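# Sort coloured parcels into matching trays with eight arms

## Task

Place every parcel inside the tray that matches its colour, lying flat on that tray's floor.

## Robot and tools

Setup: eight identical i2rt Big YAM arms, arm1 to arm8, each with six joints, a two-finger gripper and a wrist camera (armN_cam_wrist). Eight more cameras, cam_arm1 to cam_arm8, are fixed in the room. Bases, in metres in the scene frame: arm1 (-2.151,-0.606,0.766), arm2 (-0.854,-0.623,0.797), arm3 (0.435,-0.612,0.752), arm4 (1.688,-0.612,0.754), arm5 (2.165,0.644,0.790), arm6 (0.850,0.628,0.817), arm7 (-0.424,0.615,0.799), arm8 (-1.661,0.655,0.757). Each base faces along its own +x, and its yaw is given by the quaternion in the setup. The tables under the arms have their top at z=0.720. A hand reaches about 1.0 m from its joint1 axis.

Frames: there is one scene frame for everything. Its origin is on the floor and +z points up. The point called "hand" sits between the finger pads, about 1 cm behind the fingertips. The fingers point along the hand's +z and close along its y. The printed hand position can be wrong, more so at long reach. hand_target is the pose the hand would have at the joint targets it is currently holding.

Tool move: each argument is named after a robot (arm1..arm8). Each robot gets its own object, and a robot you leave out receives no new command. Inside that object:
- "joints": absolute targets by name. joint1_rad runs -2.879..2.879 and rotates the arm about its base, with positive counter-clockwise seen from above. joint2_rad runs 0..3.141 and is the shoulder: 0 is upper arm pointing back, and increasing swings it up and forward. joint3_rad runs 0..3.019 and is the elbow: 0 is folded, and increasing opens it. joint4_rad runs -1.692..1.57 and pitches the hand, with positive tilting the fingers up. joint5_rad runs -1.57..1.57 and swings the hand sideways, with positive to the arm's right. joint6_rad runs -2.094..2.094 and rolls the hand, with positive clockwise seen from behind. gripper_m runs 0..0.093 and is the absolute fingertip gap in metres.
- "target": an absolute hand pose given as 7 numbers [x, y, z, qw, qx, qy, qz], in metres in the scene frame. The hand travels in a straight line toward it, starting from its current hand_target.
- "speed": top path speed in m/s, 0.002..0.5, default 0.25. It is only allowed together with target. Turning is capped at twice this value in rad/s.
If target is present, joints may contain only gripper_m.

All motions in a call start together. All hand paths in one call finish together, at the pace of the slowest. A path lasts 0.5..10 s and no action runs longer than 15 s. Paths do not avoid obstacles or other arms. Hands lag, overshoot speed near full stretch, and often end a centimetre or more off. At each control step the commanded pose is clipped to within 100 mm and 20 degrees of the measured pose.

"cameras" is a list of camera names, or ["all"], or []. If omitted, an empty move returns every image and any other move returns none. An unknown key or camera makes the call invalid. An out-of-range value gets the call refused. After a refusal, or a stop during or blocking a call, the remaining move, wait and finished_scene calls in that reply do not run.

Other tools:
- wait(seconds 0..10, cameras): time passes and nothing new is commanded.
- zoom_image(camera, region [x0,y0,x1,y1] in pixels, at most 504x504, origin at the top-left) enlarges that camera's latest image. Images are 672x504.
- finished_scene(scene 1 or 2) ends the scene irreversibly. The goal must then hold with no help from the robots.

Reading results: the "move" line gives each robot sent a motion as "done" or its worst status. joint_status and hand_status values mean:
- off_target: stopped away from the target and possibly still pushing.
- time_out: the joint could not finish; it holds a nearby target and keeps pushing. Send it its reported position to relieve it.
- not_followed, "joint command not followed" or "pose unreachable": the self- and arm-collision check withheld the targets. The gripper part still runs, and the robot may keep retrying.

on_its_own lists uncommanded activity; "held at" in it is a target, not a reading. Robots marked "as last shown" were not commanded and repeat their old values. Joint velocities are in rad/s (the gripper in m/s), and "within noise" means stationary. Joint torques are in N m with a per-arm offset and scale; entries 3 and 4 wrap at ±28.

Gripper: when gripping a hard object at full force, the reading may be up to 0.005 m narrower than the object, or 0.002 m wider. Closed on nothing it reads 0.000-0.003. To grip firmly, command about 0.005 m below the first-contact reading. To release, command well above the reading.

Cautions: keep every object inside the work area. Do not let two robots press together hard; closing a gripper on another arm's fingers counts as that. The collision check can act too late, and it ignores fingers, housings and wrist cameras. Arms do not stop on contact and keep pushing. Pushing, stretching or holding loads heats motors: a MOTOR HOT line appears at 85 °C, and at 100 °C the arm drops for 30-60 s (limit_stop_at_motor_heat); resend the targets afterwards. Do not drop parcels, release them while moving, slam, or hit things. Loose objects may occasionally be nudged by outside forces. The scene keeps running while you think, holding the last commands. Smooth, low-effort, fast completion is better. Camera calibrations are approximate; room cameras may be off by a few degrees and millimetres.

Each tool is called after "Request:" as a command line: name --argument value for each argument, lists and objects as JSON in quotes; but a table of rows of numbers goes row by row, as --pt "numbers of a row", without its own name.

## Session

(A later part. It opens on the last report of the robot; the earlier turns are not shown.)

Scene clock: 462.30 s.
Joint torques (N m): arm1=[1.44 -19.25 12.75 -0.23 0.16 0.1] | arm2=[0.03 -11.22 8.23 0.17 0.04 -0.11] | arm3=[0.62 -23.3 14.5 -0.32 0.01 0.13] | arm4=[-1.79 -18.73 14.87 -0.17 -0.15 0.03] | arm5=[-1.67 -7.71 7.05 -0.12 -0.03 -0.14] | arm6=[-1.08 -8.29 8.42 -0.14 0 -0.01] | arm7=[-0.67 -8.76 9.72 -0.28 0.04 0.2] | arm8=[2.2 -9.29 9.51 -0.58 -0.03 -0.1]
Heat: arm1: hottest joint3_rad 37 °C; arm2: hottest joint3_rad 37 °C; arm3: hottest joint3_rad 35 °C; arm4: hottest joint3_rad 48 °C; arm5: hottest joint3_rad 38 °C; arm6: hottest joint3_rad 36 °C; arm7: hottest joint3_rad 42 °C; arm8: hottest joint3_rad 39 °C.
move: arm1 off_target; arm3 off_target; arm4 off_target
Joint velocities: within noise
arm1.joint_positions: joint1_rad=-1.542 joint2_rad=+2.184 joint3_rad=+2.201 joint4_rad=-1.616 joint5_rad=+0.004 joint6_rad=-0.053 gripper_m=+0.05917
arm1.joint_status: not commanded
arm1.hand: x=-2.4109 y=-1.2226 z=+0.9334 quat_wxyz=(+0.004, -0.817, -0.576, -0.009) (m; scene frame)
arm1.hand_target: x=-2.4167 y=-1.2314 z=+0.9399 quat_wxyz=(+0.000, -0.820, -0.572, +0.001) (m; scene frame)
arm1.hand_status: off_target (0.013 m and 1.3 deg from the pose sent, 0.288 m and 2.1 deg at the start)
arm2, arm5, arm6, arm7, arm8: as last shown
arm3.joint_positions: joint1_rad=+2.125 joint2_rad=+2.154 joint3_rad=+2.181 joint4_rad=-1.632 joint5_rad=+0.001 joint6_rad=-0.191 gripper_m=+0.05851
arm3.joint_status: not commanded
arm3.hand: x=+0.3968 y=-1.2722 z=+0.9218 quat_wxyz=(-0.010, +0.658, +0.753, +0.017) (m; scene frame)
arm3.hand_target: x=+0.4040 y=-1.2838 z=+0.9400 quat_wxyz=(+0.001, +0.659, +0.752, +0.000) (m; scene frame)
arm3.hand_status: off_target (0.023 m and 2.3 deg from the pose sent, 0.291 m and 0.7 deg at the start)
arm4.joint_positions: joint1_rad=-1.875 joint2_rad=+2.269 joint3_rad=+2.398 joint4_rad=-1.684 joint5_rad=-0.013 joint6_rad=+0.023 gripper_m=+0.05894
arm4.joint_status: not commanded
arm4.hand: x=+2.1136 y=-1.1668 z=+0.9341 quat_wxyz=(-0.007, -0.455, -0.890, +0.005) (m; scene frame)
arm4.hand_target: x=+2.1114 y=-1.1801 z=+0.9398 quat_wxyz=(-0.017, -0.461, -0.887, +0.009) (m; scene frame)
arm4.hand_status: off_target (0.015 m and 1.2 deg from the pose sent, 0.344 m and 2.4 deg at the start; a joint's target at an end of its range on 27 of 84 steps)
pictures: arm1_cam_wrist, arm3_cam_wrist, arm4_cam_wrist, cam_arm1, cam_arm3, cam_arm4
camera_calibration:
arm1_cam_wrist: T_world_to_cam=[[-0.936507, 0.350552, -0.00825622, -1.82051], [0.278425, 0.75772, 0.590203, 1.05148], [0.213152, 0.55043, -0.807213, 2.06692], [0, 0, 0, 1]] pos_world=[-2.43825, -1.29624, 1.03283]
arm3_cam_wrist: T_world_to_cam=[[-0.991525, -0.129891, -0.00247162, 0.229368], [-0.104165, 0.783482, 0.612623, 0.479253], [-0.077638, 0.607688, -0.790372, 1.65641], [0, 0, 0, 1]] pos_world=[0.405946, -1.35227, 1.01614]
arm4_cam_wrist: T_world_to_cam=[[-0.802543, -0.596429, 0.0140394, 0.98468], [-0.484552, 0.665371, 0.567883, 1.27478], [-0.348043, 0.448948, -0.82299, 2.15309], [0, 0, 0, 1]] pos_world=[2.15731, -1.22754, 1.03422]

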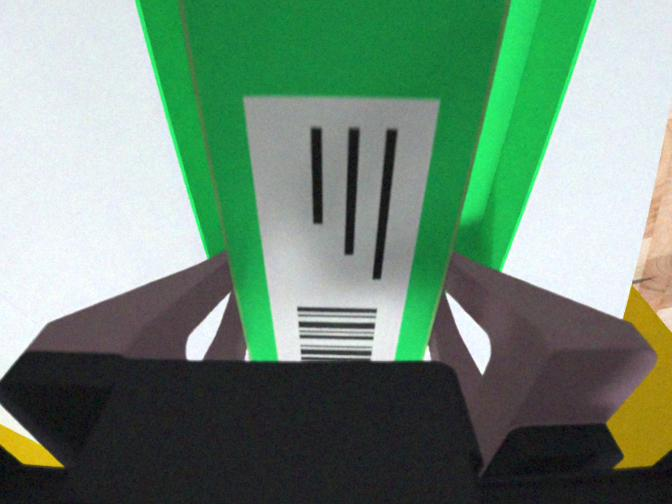

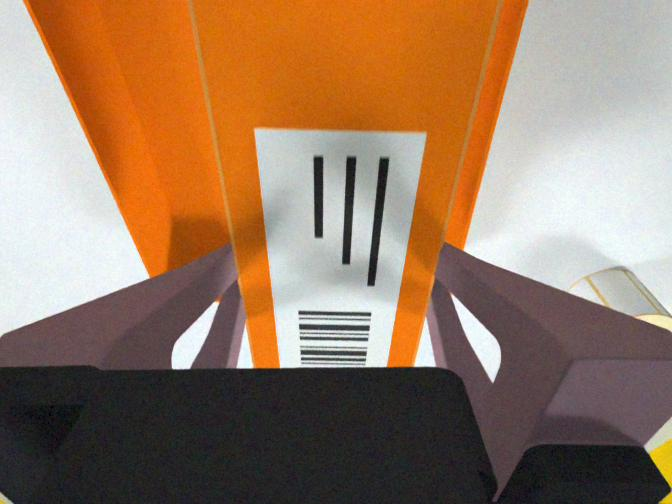

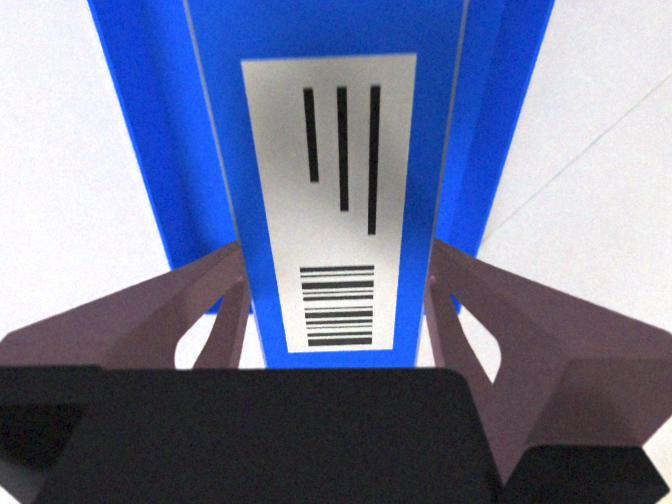

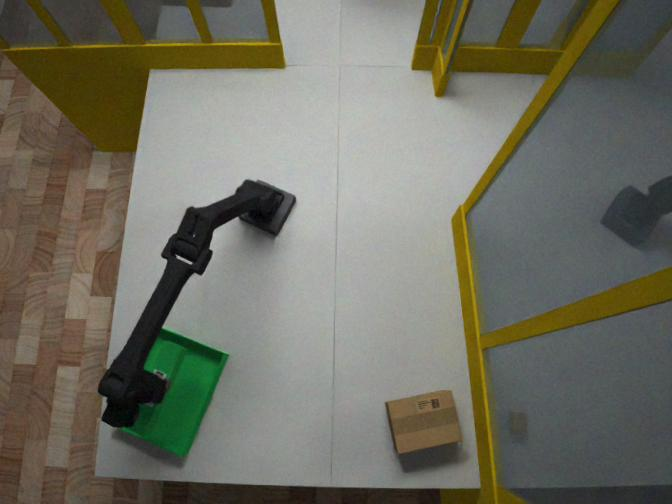

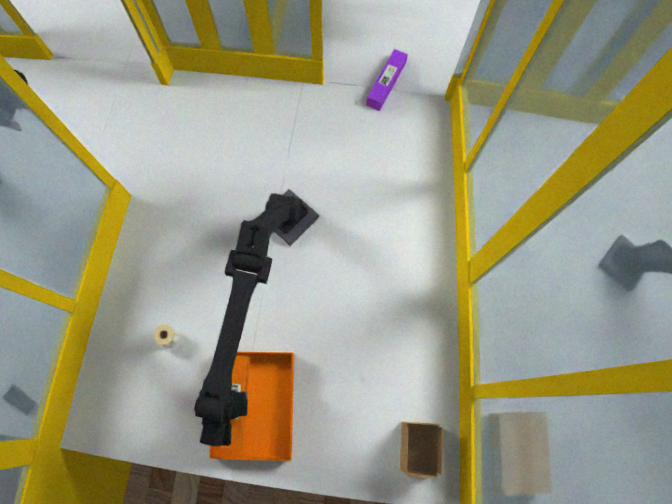

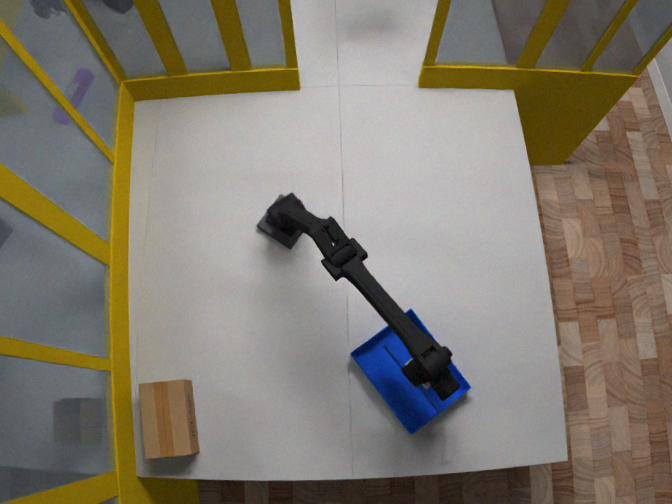

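Request:
move --arm1 '{"target":[-2.42,-1.224,0.83,0,0.820,0.572,0],"speed":0.13}' --arm4 '{"target":[2.118,-1.165,0.83,0,0.461,0.887,0],"speed":0.13}' --arm3 '{"target":[0.432,-1.275,0.83,0,0.659,0.752,0],"speed":0.13}' --cameras '["arm1_cam_wrist","arm3_cam_wrist","arm4_cam_wrist"]'

Scene clock: 481.17 s.
Joint torques (N m): arm1=[0.91 -18.9 8.08 0.76 0.17 -0.02] | arm2=[0.03 -11.28 8.23 0.17 0.04 -0.12] | arm3=[0.56 -23.47 9.2 0.53 0.03 0.12] | arm4=[0.26 -19.02 9.85 0.81 -0.15 0.13] | arm5=[-1.32 -7.3 7.04 -0.25 -0.04 -0.16] | arm6=[-1.08 -8.35 8.42 -0.16 0 -0.01] | arm7=[-0.62 -8.59 9.77 -0.21 0.05 0.2] | arm8=[2.02 -9.29 9.51 -0.62 -0.02 -0.1]
Heat: arm1: hottest joint3_rad 38 °C; arm2: hottest joint3_rad 37 °C; arm3: hottest joint3_rad 38 °C; arm4: hottest joint3_rad 49 °C; arm5: hottest joint3_rad 38 °C; arm6: hottest joint3_rad 36 °C; arm7: hottest joint3_rad 42 °C; arm8: hottest joint3_rad 39 °C.
move: arm1 off_target; arm3 done; arm4 off_target
Joint velocities: within noise
arm1.joint_positions: joint1_rad=-1.542 joint2_rad=+2.199 joint3_rad=+1.993 joint4_rad=-1.361 joint5_rad=+0.004 joint6_rad=-0.052 gripper_m=+0.05917
arm1.joint_status: not commanded
arm1.hand: x=-2.4121 y=-1.2270 z=+0.8446 quat_wxyz=(-0.004, -0.817, -0.576, +0.004) (m; scene frame)
arm1.hand_target: x=-2.4197 y=-1.2238 z=+0.8302 quat_wxyz=(+0.000, -0.820, -0.572, +0.000) (m; scene frame)
arm1.hand_status: off_target (0.017 m and 0.9 deg from the pose sent, 0.104 m and 1.3 deg at the start)
arm2, arm5, arm6, arm7, arm8: as last shown
arm3.joint_positions: joint1_rad=+2.166 joint2_rad=+2.154 joint3_rad=+1.942 joint4_rad=-1.367 joint5_rad=+0.001 joint6_rad=-0.151 gripper_m=+0.05851
arm3.joint_status: not commanded
arm3.hand: x=+0.4242 y=-1.2706 z=+0.8308 quat_wxyz=(-0.003, +0.658, +0.753, +0.007) (m; scene frame)
arm3.hand_target: x=+0.4321 y=-1.2749 z=+0.8301 quat_wxyz=(+0.000, +0.659, +0.752, +0.000) (m; scene frame)
arm3.hand_status: done (0.009 m and 0.9 deg from the pose sent, 0.098 m and 2.3 deg at the start)
arm4.joint_positions: joint1_rad=-1.875 joint2_rad=+2.269 joint3_rad=+2.165 joint4_rad=-1.455 joint5_rad=-0.013 joint6_rad=+0.035 gripper_m=+0.05894
arm4.joint_status: not commanded
arm4.hand: x=+2.1126 y=-1.1678 z=+0.8453 quat_wxyz=(-0.005, -0.461, -0.887, +0.004) (m; scene frame)
arm4.hand_target: x=+2.1178 y=-1.1647 z=+0.8302 quat_wxyz=(+0.000, -0.461, -0.887, +0.000) (m; scene frame)
arm4.hand_status: off_target (0.016 m and 0.7 deg from the pose sent, 0.104 m and 1.2 deg at the start)
pictures: arm1_cam_wrist, arm3_cam_wrist, arm4_cam_wrist
camera_calibration:
arm1_cam_wrist: T_world_to_cam=[[-0.936401, 0.350859, -0.00716996, -1.82106], [0.285848, 0.774427, 0.564405, 1.16772], [0.203579, 0.52646, -0.825467, 1.96079], [0, 0, 0, 1]] pos_world=[-2.43821, -1.29765, 0.94644]
arm3_cam_wrist: T_world_to_cam=[[-0.991494, -0.130113, 0.00323214, 0.251431], [-0.102865, 0.798588, 0.593023, 0.571491], [-0.0797413, 0.587646, -0.805179, 1.57341], [0, 0, 0, 1]] pos_world=[0.433545, -1.34828, 0.92716]
arm4_cam_wrist: T_world_to_cam=[[-0.81002, -0.586239, 0.0138707, 1.01237], [-0.474878, 0.66966, 0.571004, 1.30727], [-0.344033, 0.455938, -0.82083, 2.07792], [0, 0, 0, 1]] pos_world=[2.15571, -1.22934, 0.945116]

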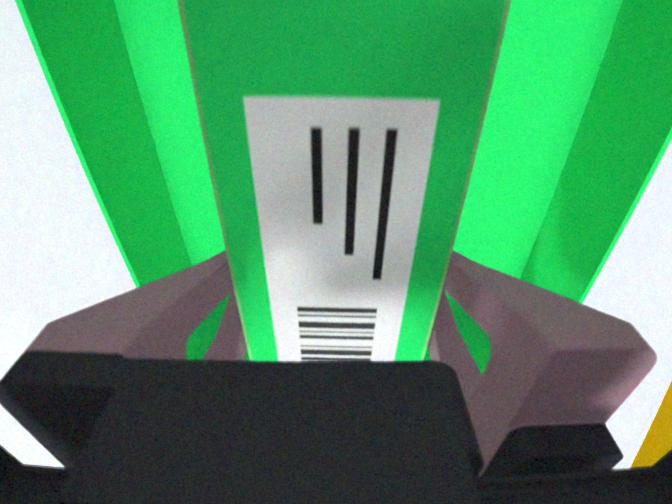

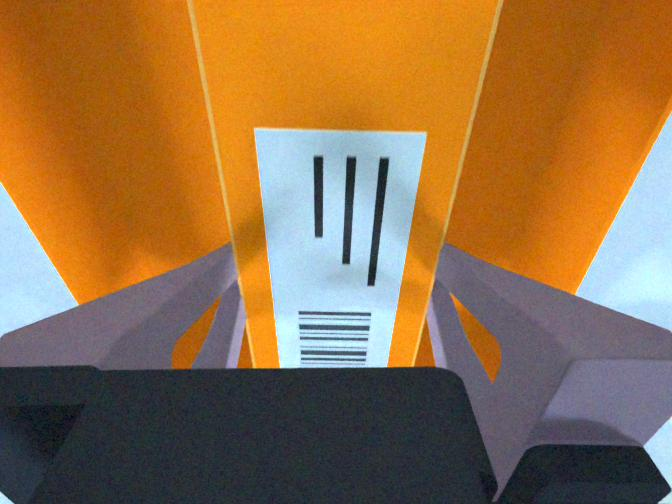

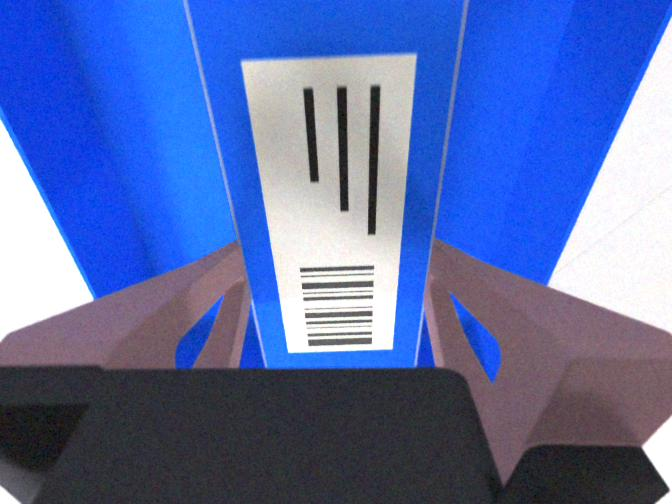

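Request:
move --arm1 '{"target":[-2.42,-1.224,0.775,0,0.820,0.572,0],"speed":0.06}' --arm4 '{"target":[2.118,-1.165,0.775,0,0.461,0.887,0],"speed":0.06}' --arm3 '{"target":[0.432,-1.275,0.778,0,0.659,0.752,0],"speed":0.06}' --cameras '[]'

Scene clock: 487.97 s.
Joint torques (N m): arm1=[0.38 -19.9 7.79 0.73 0.18 -0.02] | arm2=[0.03 -11.28 8.21 0.17 0.04 -0.12] | arm3=[0.5 -23.18 9.05 0.58 0.02 0.12] | arm4=[0.38 -18.61 9.81 0.79 -0.14 0.12] | arm5=[-1.55 -7.77 7.15 -0.16 -0.03 -0.16] | arm6=[-1.08 -8.29 8.42 -0.16 0 0] | arm7=[-0.67 -8.76 9.76 -0.27 0.03 0.22] | arm8=[2.26 -9.41 9.55 -0.57 -0.03 -0.09]
Heat: arm1: hottest joint3_rad 38 °C; arm2: hottest joint3_rad 37 °C; arm3: hottest joint2_rad 37 °C; arm4: hottest joint3_rad 49 °C; arm5: hottest joint3_rad 38 °C; arm6: hottest joint3_rad 36 °C; arm7: hottest joint3_rad 42 °C; arm8: hottest joint3_rad 39 °C.
move: arm1 off_target; arm3 done; arm4 off_target
Joint velocities: within noise
arm1.joint_positions: joint1_rad=-1.542 joint2_rad=+2.242 joint3_rad=+1.926 joint4_rad=-1.247 joint5_rad=+0.004 joint6_rad=-0.052 gripper_m=+0.05917
arm1.joint_status: not commanded
arm1.hand: x=-2.4124 y=-1.2287 z=+0.7914 quat_wxyz=(-0.005, -0.817, -0.576, +0.006) (m; scene frame)
arm1.hand_target: x=-2.4196 y=-1.2237 z=+0.7752 quat_wxyz=(+0.000, -0.820, -0.572, +0.000) (m; scene frame)
arm1.hand_status: off_target (0.019 m and 1.0 deg from the pose sent, 0.070 m and 0.9 deg at the start)
arm2, arm5, arm6, arm7, arm8: as last shown
arm3.joint_positions: joint1_rad=+2.166 joint2_rad=+2.191 joint3_rad=+1.873 joint4_rad=-1.257 joint5_rad=+0.002 joint6_rad=-0.150 gripper_m=+0.05851
arm3.joint_status: not commanded
arm3.hand: x=+0.4244 y=-1.2707 z=+0.7813 quat_wxyz=(-0.002, +0.658, +0.753, +0.005) (m; scene frame)
arm3.hand_target: x=+0.4321 y=-1.2749 z=+0.7782 quat_wxyz=(+0.000, +0.659, +0.752, +0.000) (m; scene frame)
arm3.hand_status: done (0.009 m and 0.7 deg from the pose sent, 0.054 m and 0.9 deg at the start)
arm4.joint_positions: joint1_rad=-1.875 joint2_rad=+2.296 joint3_rad=+2.079 joint4_rad=-1.337 joint5_rad=-0.013 joint6_rad=+0.036 gripper_m=+0.05894
arm4.joint_status: not commanded
arm4.hand: x=+2.1126 y=-1.1691 z=+0.7948 quat_wxyz=(-0.007, -0.461, -0.887, +0.005) (m; scene frame)
arm4.hand_target: x=+2.1176 y=-1.1645 z=+0.7751 quat_wxyz=(+0.000, -0.461, -0.887, +0.000) (m; scene frame)
arm4.hand_status: off_target (0.021 m and 1.0 deg from the pose sent, 0.071 m and 0.7 deg at the start)
pictures: none
No camera images: "cameras" was empty.

Request:
move --arm1 '{"target":[-2.42,-1.224,0.760,0,0.820,0.572,0],"speed":0.05}' --arm4 '{"target":[2.118,-1.165,0.760,0,0.461,0.887,0],"speed":0.05}' --arm3 '{"target":[0.432,-1.275,0.775,0,0.659,0.752,0],"speed":0.05}' --cameras '[]'

Request:
move --arm3 '{"joints":{"gripper_m":0.088}}' --cameras '[]'

Scene clock: 494.50 s.
Joint torques (N m): arm1=[0.73 -19.43 7.6 0.83 0.19 0] | arm2=[0.03 -11.22 8.23 0.17 0.04 -0.12] | arm3=[0.38 -23.18 8.72 0.64 0.03 0.13] | arm4=[0.38 -18.43 9.57 0.79 -0.14 0.11] | arm5=[-1.44 -8.12 7.09 -0.2 -0.04 -0.11] | arm6=[-1.08 -8.35 8.43 -0.14 0 -0.01] | arm7=[-0.62 -8.82 9.74 -0.25 0.05 0.19] | arm8=[2.02 -9.29 9.55 -0.59 -0.03 -0.09]
Heat: arm1: hottest joint3_rad 38 °C; arm2: hottest joint3_rad 37 °C; arm3: hottest joint2_rad 37 °C; arm4: hottest joint3_rad 49 °C; arm5: hottest joint3_rad 38 °C; arm6: hottest joint3_rad 36 °C; arm7: hottest joint3_rad 42 °C; arm8: hottest joint3_rad 39 °C.
move: arm1 off_target; arm3 done; arm4 off_target
Joint velocities: within noise
arm1.joint_positions: joint1_rad=-1.542 joint2_rad=+2.257 joint3_rad=+1.913 joint4_rad=-1.219 joint5_rad=+0.004 joint6_rad=-0.052 gripper_m=+0.05917
arm1.joint_status: not commanded
arm1.hand: x=-2.4126 y=-1.2294 z=+0.7772 quat_wxyz=(-0.006, -0.817, -0.576, +0.006) (m; scene frame)
arm1.hand_target: x=-2.4196 y=-1.2237 z=+0.7602 quat_wxyz=(+0.000, -0.820, -0.572, +0.000) (m; scene frame)
arm1.hand_status: off_target (0.020 m and 1.1 deg from the pose sent, 0.033 m and 1.0 deg at the start)
arm2, arm5, arm6, arm7, arm8: as last shown
arm3.joint_positions: joint1_rad=+2.166 joint2_rad=+2.191 joint3_rad=+1.873 joint4_rad=-1.251 joint5_rad=+0.002 joint6_rad=-0.150 gripper_m=+0.05851
arm3.joint_status: not commanded
arm3.hand: x=+0.4244 y=-1.2722 z=+0.7813 quat_wxyz=(+0.000, +0.658, +0.753, +0.003) (m; scene frame)
arm3.hand_target: x=+0.4321 y=-1.2749 z=+0.7752 quat_wxyz=(+0.000, +0.659, +0.752, +0.000) (m; scene frame)
arm3.hand_status: done (0.010 m and 0.4 deg from the pose sent, 0.011 m and 0.7 deg at the start)
arm4.joint_positions: joint1_rad=-1.875 joint2_rad=+2.306 joint3_rad=+2.064 joint4_rad=-1.307 joint5_rad=-0.013 joint6_rad=+0.037 gripper_m=+0.05894
arm4.joint_status: not commanded
arm4.hand: x=+2.1134 y=-1.1703 z=+0.7829 quat_wxyz=(-0.010, -0.461, -0.887, +0.006) (m; scene frame)
arm4.hand_target: x=+2.1175 y=-1.1644 z=+0.7604 quat_wxyz=(+0.000, -0.461, -0.887, +0.000) (m; scene frame)
arm4.hand_status: off_target (0.024 m and 1.3 deg from the pose sent, 0.036 m and 1.0 deg at the start)
pictures: none
No camera images: "cameras" was empty.

Scene clock: 495.13 s.
Joint torques (N m): arm1=[0.5 -19.6 7.57 0.79 0.16 -0.02] | arm2=[0.03 -11.28 8.23 0.17 0.04 -0.12] | arm3=[0.62 -23.12 8.68 0.61 0.01 0.12] | arm4=[0.38 -18.43 9.57 0.8 -0.14 0.12] | arm5=[-1.61 -7.82 6.99 -0.16 -0.08 -0.13] | arm6=[-1.14 -8.29 8.43 -0.17 0 0] | arm7=[-0.62 -8.7 9.73 -0.27 0.04 0.21] | arm8=[1.9 -9.47 9.62 -0.54 -0.02 -0.1]
Heat: arm1: hottest joint3_rad 38 °C; arm2: hottest joint3_rad 37 °C; arm3: hottest joint2_rad 37 °C; arm4: hottest joint3_rad 49 °C; arm5: hottest joint3_rad 38 °C; arm6: hottest joint3_rad 36 °C; arm7: hottest joint3_rad 42 °C; arm8: hottest joint3_rad 39 °C.
move: arm3 done
Joint velocities: within noise
arm1, arm2, arm4, arm8: as last shown
arm3.joint_positions: joint1_rad=+2.166 joint2_rad=+2.191 joint3_rad=+1.873 joint4_rad=-1.251 joint5_rad=+0.002 joint6_rad=-0.150 gripper_m=+0.08790
arm3.joint_status: all done
arm3.hand: x=+0.4244 y=-1.2722 z=+0.7813 quat_wxyz=(+0.000, +0.658, +0.753, +0.003) (m; scene frame)
arm3.hand_target: x=+0.4321 y=-1.2749 z=+0.7752 quat_wxyz=(+0.000, +0.659, +0.752, +0.000) (m; scene frame)
arm3.hand_status: not commanded
arm5.joint_positions: joint1_rad=+1.558 joint2_rad=+1.323 joint3_rad=+1.251 joint4_rad=-1.484 joint5_rad=+0.000 joint6_rad=+0.094 gripper_m=+0.08788
arm5.joint_status: not commanded
arm5.hand: x=+2.0609 y=+0.2774 z=+1.0289 quat_wxyz=(+0.003, +0.824, +0.566, -0.003) (m; scene frame)
arm5.hand_target: x=+2.0580 y=+0.2799 z=+1.0301 quat_wxyz=(+0.000, +0.824, +0.566, +0.000) (m; scene frame)
arm5.hand_status: not commanded
arm6.joint_positions: joint1_rad=-1.150 joint2_rad=+1.357 joint3_rad=+1.193 joint4_rad=-1.414 joint5_rad=+0.001 joint6_rad=+0.111 gripper_m=+0.08789
arm6.joint_status: not commanded
arm6.hand: x=+0.7749 y=+0.2532 z=+1.0239 quat_wxyz=(+0.003, -0.807, -0.590, -0.003) (m; scene frame)
arm6.hand_target: x=+0.7731 y=+0.2560 z=+1.0299 quat_wxyz=(+0.000, -0.812, -0.584, +0.000) (m; scene frame)
arm6.hand_status: not commanded
arm7.joint_positions: joint1_rad=-1.019 joint2_rad=+1.355 joint3_rad=+1.265 joint4_rad=-1.449 joint5_rad=-0.002 joint6_rad=+0.214 gripper_m=+0.09010
arm7.joint_status: not commanded
arm7.hand: x=-0.4585 y=+0.2206 z=+1.0332 quat_wxyz=(-0.011, -0.805, -0.593, +0.009) (m; scene frame)
arm7.hand_target: x=-0.4598 y=+0.2241 z=+1.0293 quat_wxyz=(-0.003, -0.809, -0.588, +0.003) (m; scene frame)
arm7.hand_status: not commanded
pictures: none
No camera images: "cameras" was empty.

Request:
move --arm1 '{"joints":{"gripper_m":0.088}}' --arm4 '{"joints":{"gripper_m":0.088}}' --arm3 '{"target":[0.432,-1.275,0.92,0,0.659,0.752,0],"speed":0.2}' --cameras '[]'

Request:
move --arm1 '{"target":[-2.42,-1.224,0.92,0,0.820,0.572,0],"speed":0.2}' --arm4 '{"target":[2.118,-1.165,0.92,0,0.461,0.887,0],"speed":0.2}' --arm3 '{"target":[0.417,-0.995,1.03,0,0.659,0.752,0],"speed":0.25}' --cameras '[]'

Request:
move --arm1 '{"target":[-2.31,-0.977,1.03,0,0.820,0.572,0],"speed":0.25}' --arm4 '{"target":[1.915,-0.911,1.03,0,0.461,0.887,0],"speed":0.25}' --arm3 '{"joints":{"joint1_rad":-1.396,"joint6_rad":-0.113}}' --cameras '["cam_arm3"]'

Request:
move --arm1 '{"joints":{"joint1_rad":0}}' --arm4 '{"joints":{"joint1_rad":0}}' --arm3 '{"target":[0.72,0.0,0.87,0,-0.584,0.812,0],"speed":0.25}' --cameras '["arm3_cam_wrist","cam_arm1","cam_arm3","cam_arm4"]'

Scene clock: 511.93 s.
Joint torques (N m): arm1=[0.5 -19.49 7.6 0.77 0.16 -0.03] | arm2=[0.03 -11.28 8.23 0.18 0.04 -0.12] | arm3=[0.67 -24.18 14.17 -0.31 0 0.12] | arm4=[0.38 -18.43 9.57 0.8 -0.14 0.11] | arm5=[-1.49 -7.82 6.98 -0.18 -0.04 -0.13] | arm6=[-1.14 -8.23 8.43 -0.14 0 0] | arm7=[-0.56 -8.88 9.73 -0.27 0.02 0.2] | arm8=[2.02 -9.35 9.51 -0.51 -0.03 -0.11]
Heat: arm1: hottest joint3_rad 38 °C; arm2: hottest joint3_rad 37 °C; arm3: hottest joint2_rad 38 °C; arm4: hottest joint3_rad 49 °C; arm5: hottest joint3_rad 38 °C; arm6: hottest joint3_rad 36 °C; arm7: hottest joint3_rad 42 °C; arm8: hottest joint3_rad 38 °C.
move: arm1 done; arm3 off_target; arm4 done
Joint velocities: within noise
arm1.joint_positions: joint1_rad=-1.542 joint2_rad=+2.257 joint3_rad=+1.913 joint4_rad=-1.219 joint5_rad=+0.004 joint6_rad=-0.052 gripper_m=+0.08789
arm1.joint_status: all done
arm1.hand: x=-2.4126 y=-1.2294 z=+0.7772 quat_wxyz=(-0.006, -0.817, -0.576, +0.006) (m; scene frame)
arm1.hand_target: x=-2.4196 y=-1.2237 z=+0.7602 quat_wxyz=(+0.000, -0.820, -0.572, +0.000) (m; scene frame)
arm1.hand_status: not commanded
arm2, arm5, arm6, arm7, arm8: as last shown
arm3.joint_positions: joint1_rad=+2.166 joint2_rad=+2.126 joint3_rad=+2.060 joint4_rad=-1.551 joint5_rad=+0.002 joint6_rad=-0.149 gripper_m=+0.08797
arm3.joint_status: not commanded
arm3.hand: x=+0.4239 y=-1.2615 z=+0.8936 quat_wxyz=(-0.015, +0.658, +0.753, +0.021) (m; scene frame)
arm3.hand_target: x=+0.4319 y=-1.2736 z=+0.9200 quat_wxyz=(+0.001, +0.659, +0.752, +0.000) (m; scene frame)
arm3.hand_status: off_target (0.031 m and 3.0 deg from the pose sent, 0.139 m and 0.4 deg at the start; pose on its path clipped on 4 of 49 steps)
arm4.joint_positions: joint1_rad=-1.875 joint2_rad=+2.306 joint3_rad=+2.064 joint4_rad=-1.307 joint5_rad=-0.013 joint6_rad=+0.037 gripper_m=+0.08792
arm4.joint_status: all done
arm4.hand: x=+2.1134 y=-1.1703 z=+0.7829 quat_wxyz=(-0.010, -0.462, -0.887, +0.006) (m; scene frame)
arm4.hand_target: x=+2.1175 y=-1.1644 z=+0.7604 quat_wxyz=(+0.000, -0.461, -0.887, +0.000) (m; scene frame)
arm4.hand_status: not commanded
pictures: none
No camera images: "cameras" was empty.

Scene clock: 514.00 s.
Joint torques (N m): arm1=[0.85 -20.25 12.55 -0.13 0.16 0.01] | arm2=[0.09 -11.28 8.23 0.17 0.04 -0.12] | arm3=[-1.73 -12.4 9.31 -0.27 0 -0.21] | arm4=[0.09 -19.31 14.76 -0.17 -0.14 0.09] | arm5=[-1.26 -7.71 6.94 -0.08 -0.06 -0.11] | arm6=[-1.08 -8.35 8.44 -0.14 0 0] | arm7=[-0.73 -8.7 9.76 -0.23 0.03 0.2] | arm8=[2.02 -9.17 9.58 -0.5 -0.02 -0.11]
Heat: arm1: hottest joint3_rad 38 °C; arm2: hottest joint3_rad 37 °C; arm3: hottest joint2_rad 38 °C; arm4: hottest joint3_rad 50 °C; arm5: hottest joint3_rad 38 °C; arm6: hottest joint3_rad 36 °C; arm7: hottest joint3_rad 42 °C; arm8: hottest joint3_rad 38 °C.
move: arm1 off_target; arm3 done; arm4 off_target
Joint velocities: within noise
arm1.joint_positions: joint1_rad=-1.542 joint2_rad=+2.173 joint3_rad=+2.106 joint4_rad=-1.546 joint5_rad=+0.004 joint6_rad=-0.052 gripper_m=+0.08789
arm1.joint_status: not commanded
arm1.hand: x=-2.4082 y=-1.2164 z=+0.9043 quat_wxyz=(+0.008, -0.817, -0.576, -0.015) (m; scene frame)
arm1.hand_target: x=-2.4196 y=-1.2232 z=+0.9200 quat_wxyz=(+0.000, -0.820, -0.572, +0.000) (m; scene frame)
arm1.hand_status: off_target (0.021 m and 2.0 deg from the pose sent, 0.143 m and 1.1 deg at the start)
arm2, arm5, arm6, arm7, arm8: as last shown
arm3.joint_positions: joint1_rad=+2.157 joint2_rad=+1.341 joint3_rad=+1.364 joint4_rad=-1.583 joint5_rad=+0.002 joint6_rad=-0.155 gripper_m=+0.08797
arm3.joint_status: not commanded
arm3.hand: x=+0.4236 y=-0.9993 z=+1.0269 quat_wxyz=(+0.003, +0.659, +0.752, -0.001) (m; scene frame)
arm3.hand_target: x=+0.4171 y=-0.9951 z=+1.0299 quat_wxyz=(+0.000, +0.659, +0.752, +0.000) (m; scene frame)
arm3.hand_status: done (0.008 m and 0.3 deg from the pose sent, 0.299 m and 3.0 deg at the start)
arm4.joint_positions: joint1_rad=-1.875 joint2_rad=+2.266 joint3_rad=+2.326 joint4_rad=-1.660 joint5_rad=-0.013 joint6_rad=+0.037 gripper_m=+0.08792
arm4.joint_status: not commanded
arm4.hand: x=+2.1078 y=-1.1597 z=+0.9094 quat_wxyz=(+0.013, -0.462, -0.887, -0.005) (m; scene frame)
arm4.hand_target: x=+2.1176 y=-1.1643 z=+0.9202 quat_wxyz=(-0.001, -0.461, -0.887, +0.000) (m; scene frame)
arm4.hand_status: off_target (0.016 m and 1.6 deg from the pose sent, 0.137 m and 1.3 deg at the start)
pictures: none
No camera images: "cameras" was empty.

Scene clock: 516.60 s.
Joint torques (N m): arm1=[1.26 -9.23 8.05 -0.09 0.15 0.08] | arm2=[0.03 -11.28 8.23 0.17 0.04 -0.11] | arm3=[-1.44 -13.98 9.28 -0.28 -0.08 0.11] | arm4=[-1.55 -7.94 9.66 -0.2 -0.14 -0.04] | arm5=[-2.08 -7.53 7.1 -0.18 -0.04 -0.15] | arm6=[-1.03 -8.29 8.43 -0.16 -0.01 0] | arm7=[-0.62 -8.88 9.78 -0.2 0.03 0.21] | arm8=[2.14 -9.52 9.54 -0.47 -0.03 -0.09]
Heat: arm1: hottest joint3_rad 38 °C; arm2: hottest joint3_rad 37 °C; arm3: hottest joint2_rad 37 °C; arm4: hottest joint3_rad 49 °C; arm5: hottest joint3_rad 38 °C; arm6: hottest joint3_rad 36 °C; arm7: hottest joint3_rad 42 °C; arm8: hottest joint3_rad 38 °C.
move: arm1 done; arm3 done; arm4 done
Joint velocities: within noise
arm1.joint_positions: joint1_rad=-1.542 joint2_rad=+1.397 joint3_rad=+1.391 joint4_rad=-1.544 joint5_rad=+0.004 joint6_rad=-0.051 gripper_m=+0.08789
arm1.joint_status: not commanded
arm1.hand: x=-2.3113 y=-0.9815 z=+1.0367 quat_wxyz=(-0.009, -0.818, -0.575, +0.012) (m; scene frame)
arm1.hand_target: x=-2.3100 y=-0.9771 z=+1.0301 quat_wxyz=(+0.000, -0.820, -0.572, +0.000) (m; scene frame)
arm1.hand_status: done (0.008 m and 1.7 deg from the pose sent, 0.288 m and 2.0 deg at the start)
arm2.joint_positions: joint1_rad=-2.113 joint2_rad=+1.332 joint3_rad=+1.243 joint4_rad=-1.465 joint5_rad=+0.001 joint6_rad=+0.371 gripper_m=+0.08792
arm2.joint_status: not commanded
arm2.hand: x=-0.4966 y=-0.4861 z=+1.0324 quat_wxyz=(-0.008, -0.002, -1.000, -0.003) (m; scene frame)
arm2.hand_target: x=-0.4989 y=-0.4880 z=+1.0300 quat_wxyz=(+0.000, +0.000, -1.000, +0.000) (m; scene frame)
arm2.hand_status: not commanded
arm3.joint_positions: joint1_rad=-1.385 joint2_rad=+1.360 joint3_rad=+1.364 joint4_rad=-1.583 joint5_rad=+0.004 joint6_rad=-0.127 gripper_m=+0.08803
arm3.joint_status: all done
arm3.hand: x=+0.5950 y=-0.2595 z=+1.0253 quat_wxyz=(-0.001, +0.595, -0.804, +0.003) (m; scene frame)
arm3.hand_target: x=+0.5963 y=-0.2676 z=+1.0352 quat_wxyz=(-0.008, +0.584, -0.812, +0.000) (m; scene frame)
arm3.hand_status: not commanded
arm4.joint_positions: joint1_rad=-1.875 joint2_rad=+1.320 joint3_rad=+1.350 joint4_rad=-1.580 joint5_rad=-0.013 joint6_rad=+0.029 gripper_m=+0.08792
arm4.joint_status: not commanded
arm4.hand: x=+1.9219 y=-0.9111 z=+1.0340 quat_wxyz=(-0.009, -0.458, -0.889, +0.006) (m; scene frame)
arm4.hand_target: x=+1.9151 y=-0.9109 z=+1.0301 quat_wxyz=(+0.000, -0.461, -0.887, +0.000) (m; scene frame)
arm4.hand_status: done (0.008 m and 1.3 deg from the pose sent, 0.337 m and 1.6 deg at the start)
arm5, arm6, arm7: as last shown
arm8.joint_positions: joint1_rad=+0.336 joint2_rad=+1.331 joint3_rad=+1.347 joint4_rad=-1.570 joint5_rad=-0.001 joint6_rad=+0.106 gripper_m=+0.08793
arm8.joint_status: not commanded
arm8.hand: x=-1.7637 y=+0.2856 z=+1.0324 quat_wxyz=(-0.006, -0.827, -0.562, +0.006) (m; scene frame)
arm8.hand_target: x=-1.7620 y=+0.2889 z=+1.0300 quat_wxyz=(+0.000, -0.824, -0.566, +0.000) (m; scene frame)
arm8.hand_status: not commanded
pictures: cam_arm3

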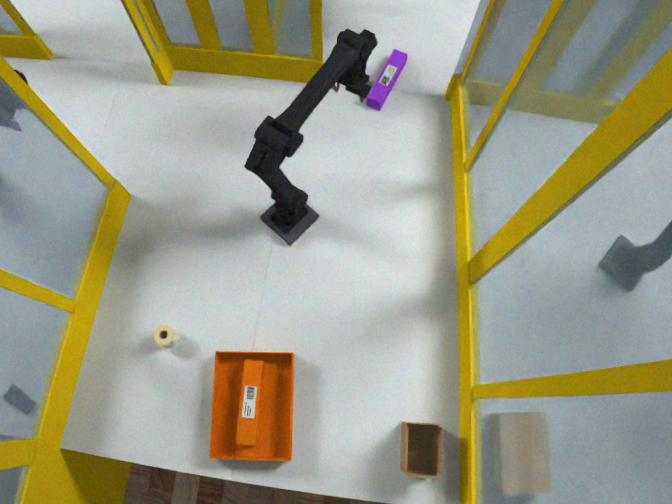

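Scene clock: 518.97 s.
Joint torques (N m): arm1=[1.67 -9.82 7.91 -0.1 0.11 0.05] | arm2=[0.03 -11.22 8.23 0.17 0.04 -0.11] | arm3=[-1.55 -23.36 14.08 -0.64 -0.29 0.11] | arm4=[0.85 -8.18 9.63 -0.21 -0.09 -0.03] | arm5=[-1.85 -7.41 6.99 0.02 -0.04 -0.16] | arm6=[-1.08 -8.23 8.43 -0.16 0 0] | arm7=[-0.56 -8.88 9.76 -0.27 0.03 0.22] | arm8=[1.9 -9.17 9.57 -0.54 -0.03 -0.11]
Heat: arm1: hottest joint3_rad 38 °C; arm2: hottest joint3_rad 37 °C; arm3: hottest joint2_rad 37 °C; arm4: hottest joint3_rad 49 °C; arm5: hottest joint3_rad 38 °C; arm6: hottest joint3_rad 36 °C; arm7: hottest joint3_rad 42 °C; arm8: hottest joint3_rad 38 °C.
move: arm1 done; arm3 off_target; arm4 done
Joint velocities: within noise
arm1.joint_positions: joint1_rad=-0.008 joint2_rad=+1.401 joint3_rad=+1.391 joint4_rad=-1.544 joint5_rad=+0.006 joint6_rad=-0.049 gripper_m=+0.08791
arm1.joint_status: all done
arm1.hand: x=-1.7797 y=-0.7767 z=+1.0346 quat_wxyz=(-0.010, -0.190, -0.982, +0.010) (m; scene frame)
arm1.hand_target: x=-1.7832 y=-0.7718 z=+1.0297 quat_wxyz=(+0.002, -0.189, -0.982, +0.007) (m; scene frame)
arm1.hand_status: not commanded
arm2, arm5, arm6, arm7, arm8: as last shown
arm3.joint_positions: joint1_rad=-1.385 joint2_rad=+2.181 joint3_rad=+2.024 joint4_rad=-1.458 joint5_rad=+0.001 joint6_rad=-0.127 gripper_m=+0.08803
arm3.joint_status: not commanded
arm3.hand: x=+0.7076 y=-0.0104 z=+0.8534 quat_wxyz=(+0.015, +0.595, -0.804, +0.011) (m; scene frame)
arm3.hand_target: x=+0.7197 y=-0.0009 z=+0.8701 quat_wxyz=(-0.001, +0.584, -0.812, +0.000) (m; scene frame)
arm3.hand_status: off_target (0.023 m and 2.6 deg from the pose sent, 0.327 m and 1.6 deg at the start)
arm4.joint_positions: joint1_rad=-0.009 joint2_rad=+1.320 joint3_rad=+1.350 joint4_rad=-1.581 joint5_rad=-0.015 joint6_rad=+0.028 gripper_m=+0.08794
arm4.joint_status: all done
arm4.hand: x=+1.9127 y=-0.2997 z=+1.0281 quat_wxyz=(+0.002, +0.442, -0.897, -0.010) (m; scene frame)
arm4.hand_target: x=+1.9074 y=-0.3012 z=+1.0242 quat_wxyz=(+0.011, +0.449, -0.893, -0.005) (m; scene frame)
arm4.hand_status: not commanded
pictures: arm3_cam_wrist, cam_arm1, cam_arm3, cam_arm4
camera_calibration:
arm3_cam_wrist: T_world_to_cam=[[0.954773, -0.297197, 0.00909733, -0.687538], [-0.240527, -0.754005, 0.611247, -0.353405], [-0.174802, -0.58579, -0.791388, 0.916964], [0, 0, 0, 1]] pos_world=[0.731726, 0.0663451, 0.947947]

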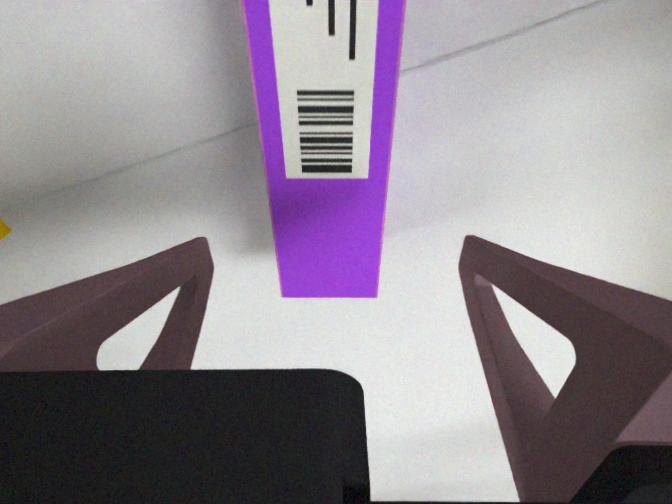

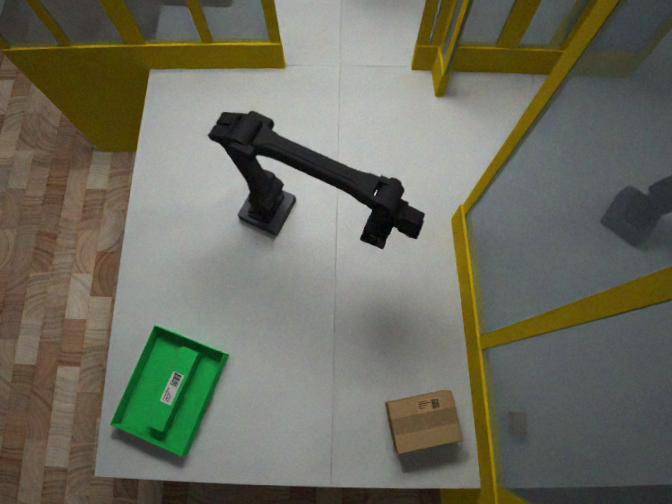

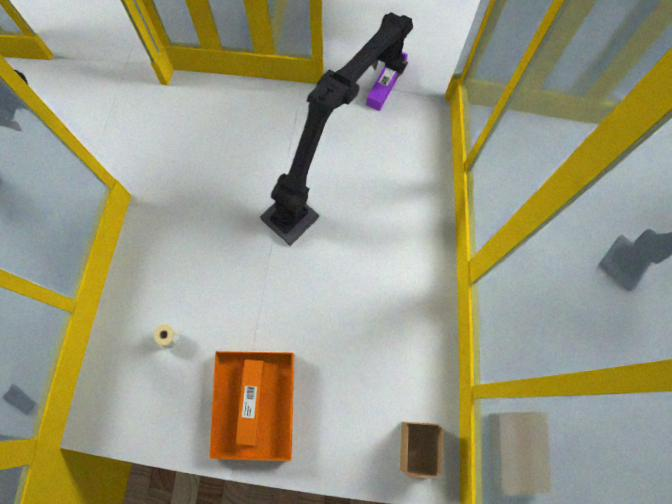

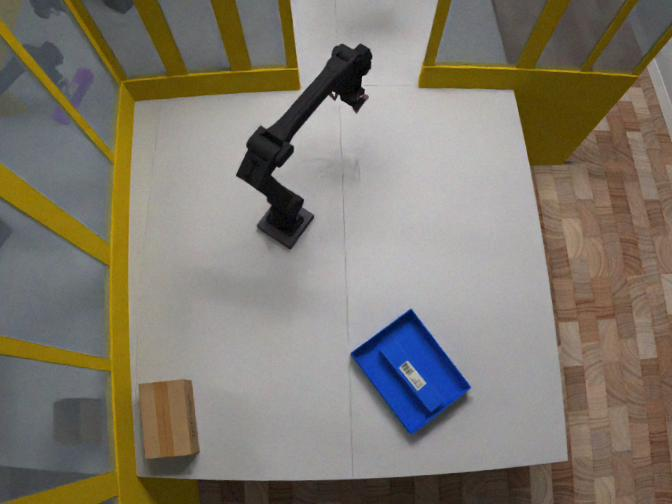

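Request:
move --arm3 '{"target":[0.722,0.032,0.80,0,-0.584,0.812,0],"speed":0.15}' --cameras '["arm3_cam_wrist"]'

Scene clock: 527.90 s.
Joint torques (N m): arm1=[1.49 -9.82 7.94 -0.18 0.11 0.06] | arm2=[0.09 -11.22 8.23 0.17 0.04 -0.12] | arm3=[-0.26 -25.58 13.74 0.43 -0.28 0.14] | arm4=[0.85 -8.18 9.63 -0.21 -0.09 -0.03] | arm5=[-1.55 -7.47 6.93 -0.08 -0.01 -0.12] | arm6=[-1.14 -8.29 8.44 -0.16 0 -0.01] | arm7=[-0.56 -8.76 9.76 -0.27 0.03 0.21] | arm8=[1.9 -9.17 9.55 -0.59 -0.02 -0.09]
Heat: arm1: hottest joint3_rad 38 °C; arm2: hottest joint3_rad 37 °C; arm3: hottest joint3_rad 37 °C; arm4: hottest joint3_rad 49 °C; arm5: hottest joint3_rad 38 °C; arm6: hottest joint3_rad 36 °C; arm7: hottest joint3_rad 43 °C; arm8: hottest joint3_rad 38 °C.
move: arm3 off_target
Joint velocities: within noise
arm1, arm2, arm4, arm5, arm6, arm7, arm8: as last shown
arm3.joint_positions: joint1_rad=-1.385 joint2_rad=+2.324 joint3_rad=+2.078 joint4_rad=-1.401 joint5_rad=+0.001 joint6_rad=-0.112 gripper_m=+0.08803
arm3.joint_status: not commanded
arm3.hand: x=+0.7166 y=+0.0095 z=+0.7789 quat_wxyz=(+0.029, +0.588, -0.808, +0.018) (m; scene frame)
arm3.hand_target: x=+0.7213 y=+0.0305 z=+0.8008 quat_wxyz=(+0.000, +0.584, -0.812, +0.000) (m; scene frame)
arm3.hand_status: off_target (0.031 m and 4.0 deg from the pose sent, 0.070 m and 2.6 deg at the start)
pictures: arm3_cam_wrist
camera_calibration:
arm3_cam_wrist: T_world_to_cam=[[0.950077, -0.311967, 0.00547497, -0.683275], [-0.243957, -0.731788, 0.636374, -0.308071], [-0.194521, -0.60594, -0.771361, 0.869937], [0, 0, 0, 1]] pos_world=[0.743229, 0.0885276, 0.870825]

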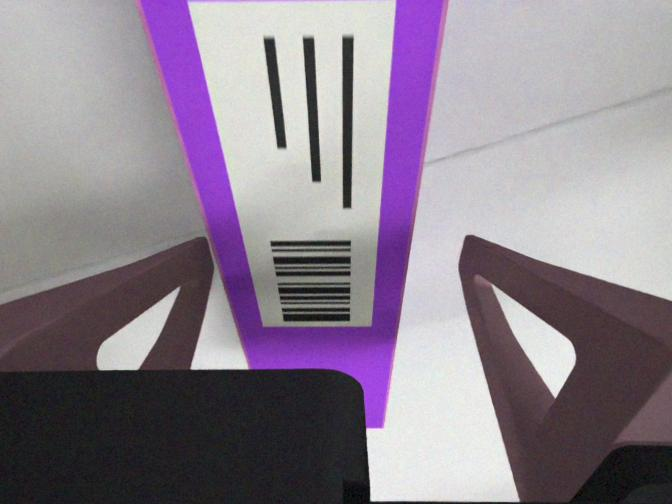

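Request:
move --arm3 '{"target":[0.703,0.032,0.79,0,-0.584,0.812,0],"speed":0.1}' --cameras '["arm3_cam_wrist"]'

Scene clock: 534.57 s.
Joint torques (N m): arm1=[1.96 -9.29 8.09 -0.16 0.1 0.07] | arm2=[0.03 -11.28 8.21 0.17 0.04 -0.12] | arm3=[0.21 -26.64 9.26 0.59 -0.23 0.15] | arm4=[0.85 -8.12 9.63 -0.21 -0.09 -0.02] | arm5=[-1.79 -7.65 7.01 0.03 -0.05 -0.11] | arm6=[-1.14 -8.29 8.43 -0.16 0 0] | arm7=[-0.5 -8.59 9.78 -0.24 0.04 0.2] | arm8=[1.9 -9.35 9.54 -0.55 -0.04 -0.09]
Heat: arm1: hottest joint3_rad 38 °C; arm2: hottest joint3_rad 37 °C; arm3: hottest joint3_rad 37 °C; arm4: hottest joint3_rad 49 °C; arm5: hottest joint3_rad 38 °C; arm6: hottest joint3_rad 36 °C; arm7: hottest joint3_rad 43 °C; arm8: hottest joint3_rad 38 °C.
move: arm3 off_target
Joint velocities: within noise
arm1, arm2, arm4, arm5, arm6, arm7, arm8: as last shown
arm3.joint_positions: joint1_rad=-1.366 joint2_rad=+2.324 joint3_rad=+2.078 joint4_rad=-1.366 joint5_rad=-0.001 joint6_rad=-0.087 gripper_m=+0.08803
arm3.joint_status: not commanded
arm3.hand: x=+0.7082 y=+0.0226 z=+0.7784 quat_wxyz=(+0.014, +0.586, -0.810, +0.010) (m; scene frame)
arm3.hand_target: x=+0.7028 y=+0.0318 z=+0.7901 quat_wxyz=(+0.000, +0.584, -0.812, +0.000) (m; scene frame)
arm3.hand_status: off_target (0.016 m and 1.9 deg from the pose sent, 0.029 m and 4.0 deg at the start)
pictures: arm3_cam_wrist
camera_calibration:
arm3_cam_wrist: T_world_to_cam=[[0.948092, -0.317866, 0.00904612, -0.672419], [-0.257341, -0.750232, 0.609038, -0.269044], [-0.186806, -0.579752, -0.79309, 0.886795], [0, 0, 0, 1]] pos_world=[0.733938, 0.0985366, 0.873248]

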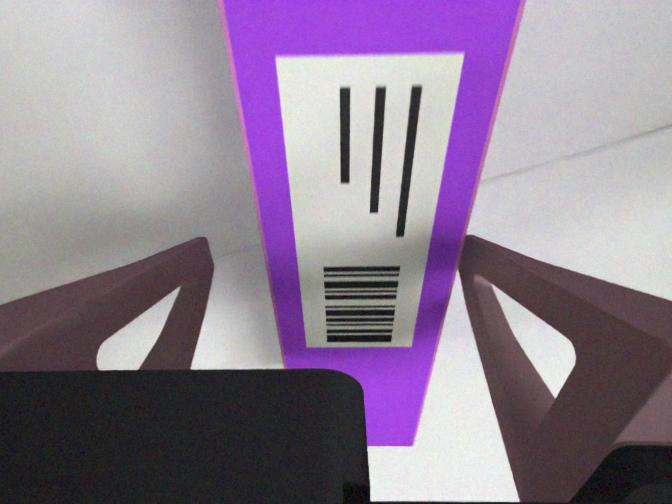

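Request:
move --arm3 '{"target":[0.713,0.029,0.785,0,-0.584,0.812,0],"speed":0.08}' --cameras '["arm3_cam_wrist"]'

Scene clock: 542.07 s.
Joint torques (N m): arm1=[1.67 -9.99 7.94 -0.02 0.11 0.06] | arm2=[0.03 -11.28 8.23 0.17 0.04 -0.12] | arm3=[-0.97 -25.99 9.32 0.53 -0.21 -0.02] | arm4=[0.85 -8.12 9.62 -0.21 -0.09 -0.02] | arm5=[-1.26 -7.24 7.09 -0.13 -0.02 -0.13] | arm6=[-1.08 -8.23 8.43 -0.14 0 -0.01] | arm7=[-0.67 -8.7 9.78 -0.24 0.03 0.21] | arm8=[1.96 -9.11 9.5 -0.57 -0.02 -0.11]
Heat: arm1: hottest joint3_rad 38 °C; arm2: hottest joint3_rad 37 °C; arm3: hottest joint2_rad 37 °C; arm4: hottest joint3_rad 49 °C; arm5: hottest joint3_rad 38 °C; arm6: hottest joint3_rad 36 °C; arm7: hottest joint3_rad 43 °C; arm8: hottest joint3_rad 38 °C.
move: arm3 done
Joint velocities: within noise
arm1, arm2, arm4, arm5, arm6, arm7, arm8: as last shown
arm3.joint_positions: joint1_rad=-1.366 joint2_rad=+2.324 joint3_rad=+2.078 joint4_rad=-1.359 joint5_rad=-0.001 joint6_rad=-0.087 gripper_m=+0.08803
arm3.joint_status: not commanded
arm3.hand: x=+0.7089 y=+0.0242 z=+0.7784 quat_wxyz=(+0.011, +0.586, -0.810, +0.008) (m; scene frame)
arm3.hand_target: x=+0.7129 y=+0.0289 z=+0.7851 quat_wxyz=(+0.000, +0.584, -0.812, +0.000) (m; scene frame)
arm3.hand_status: done (0.009 m and 1.5 deg from the pose sent, 0.010 m and 1.9 deg at the start)
pictures: arm3_cam_wrist
camera_calibration:
arm3_cam_wrist: T_world_to_cam=[[0.947935, -0.318319, 0.00958645, -0.672892], [-0.259358, -0.754185, 0.603272, -0.261558], [-0.184803, -0.57435, -0.797478, 0.889695], [0, 0, 0, 1]] pos_world=[0.734439, 0.0995388, 0.873753]

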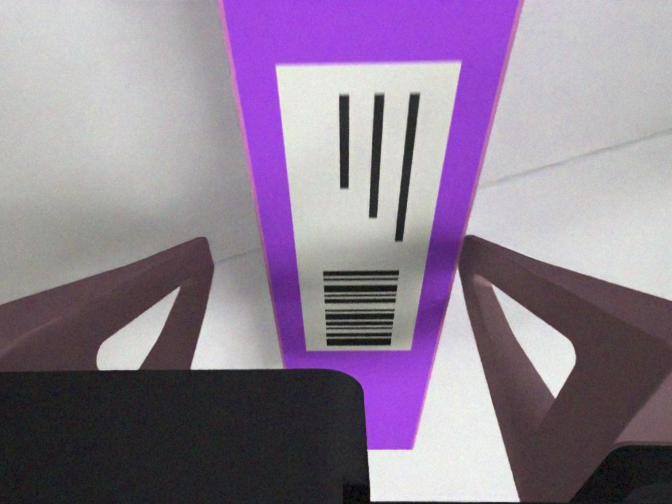

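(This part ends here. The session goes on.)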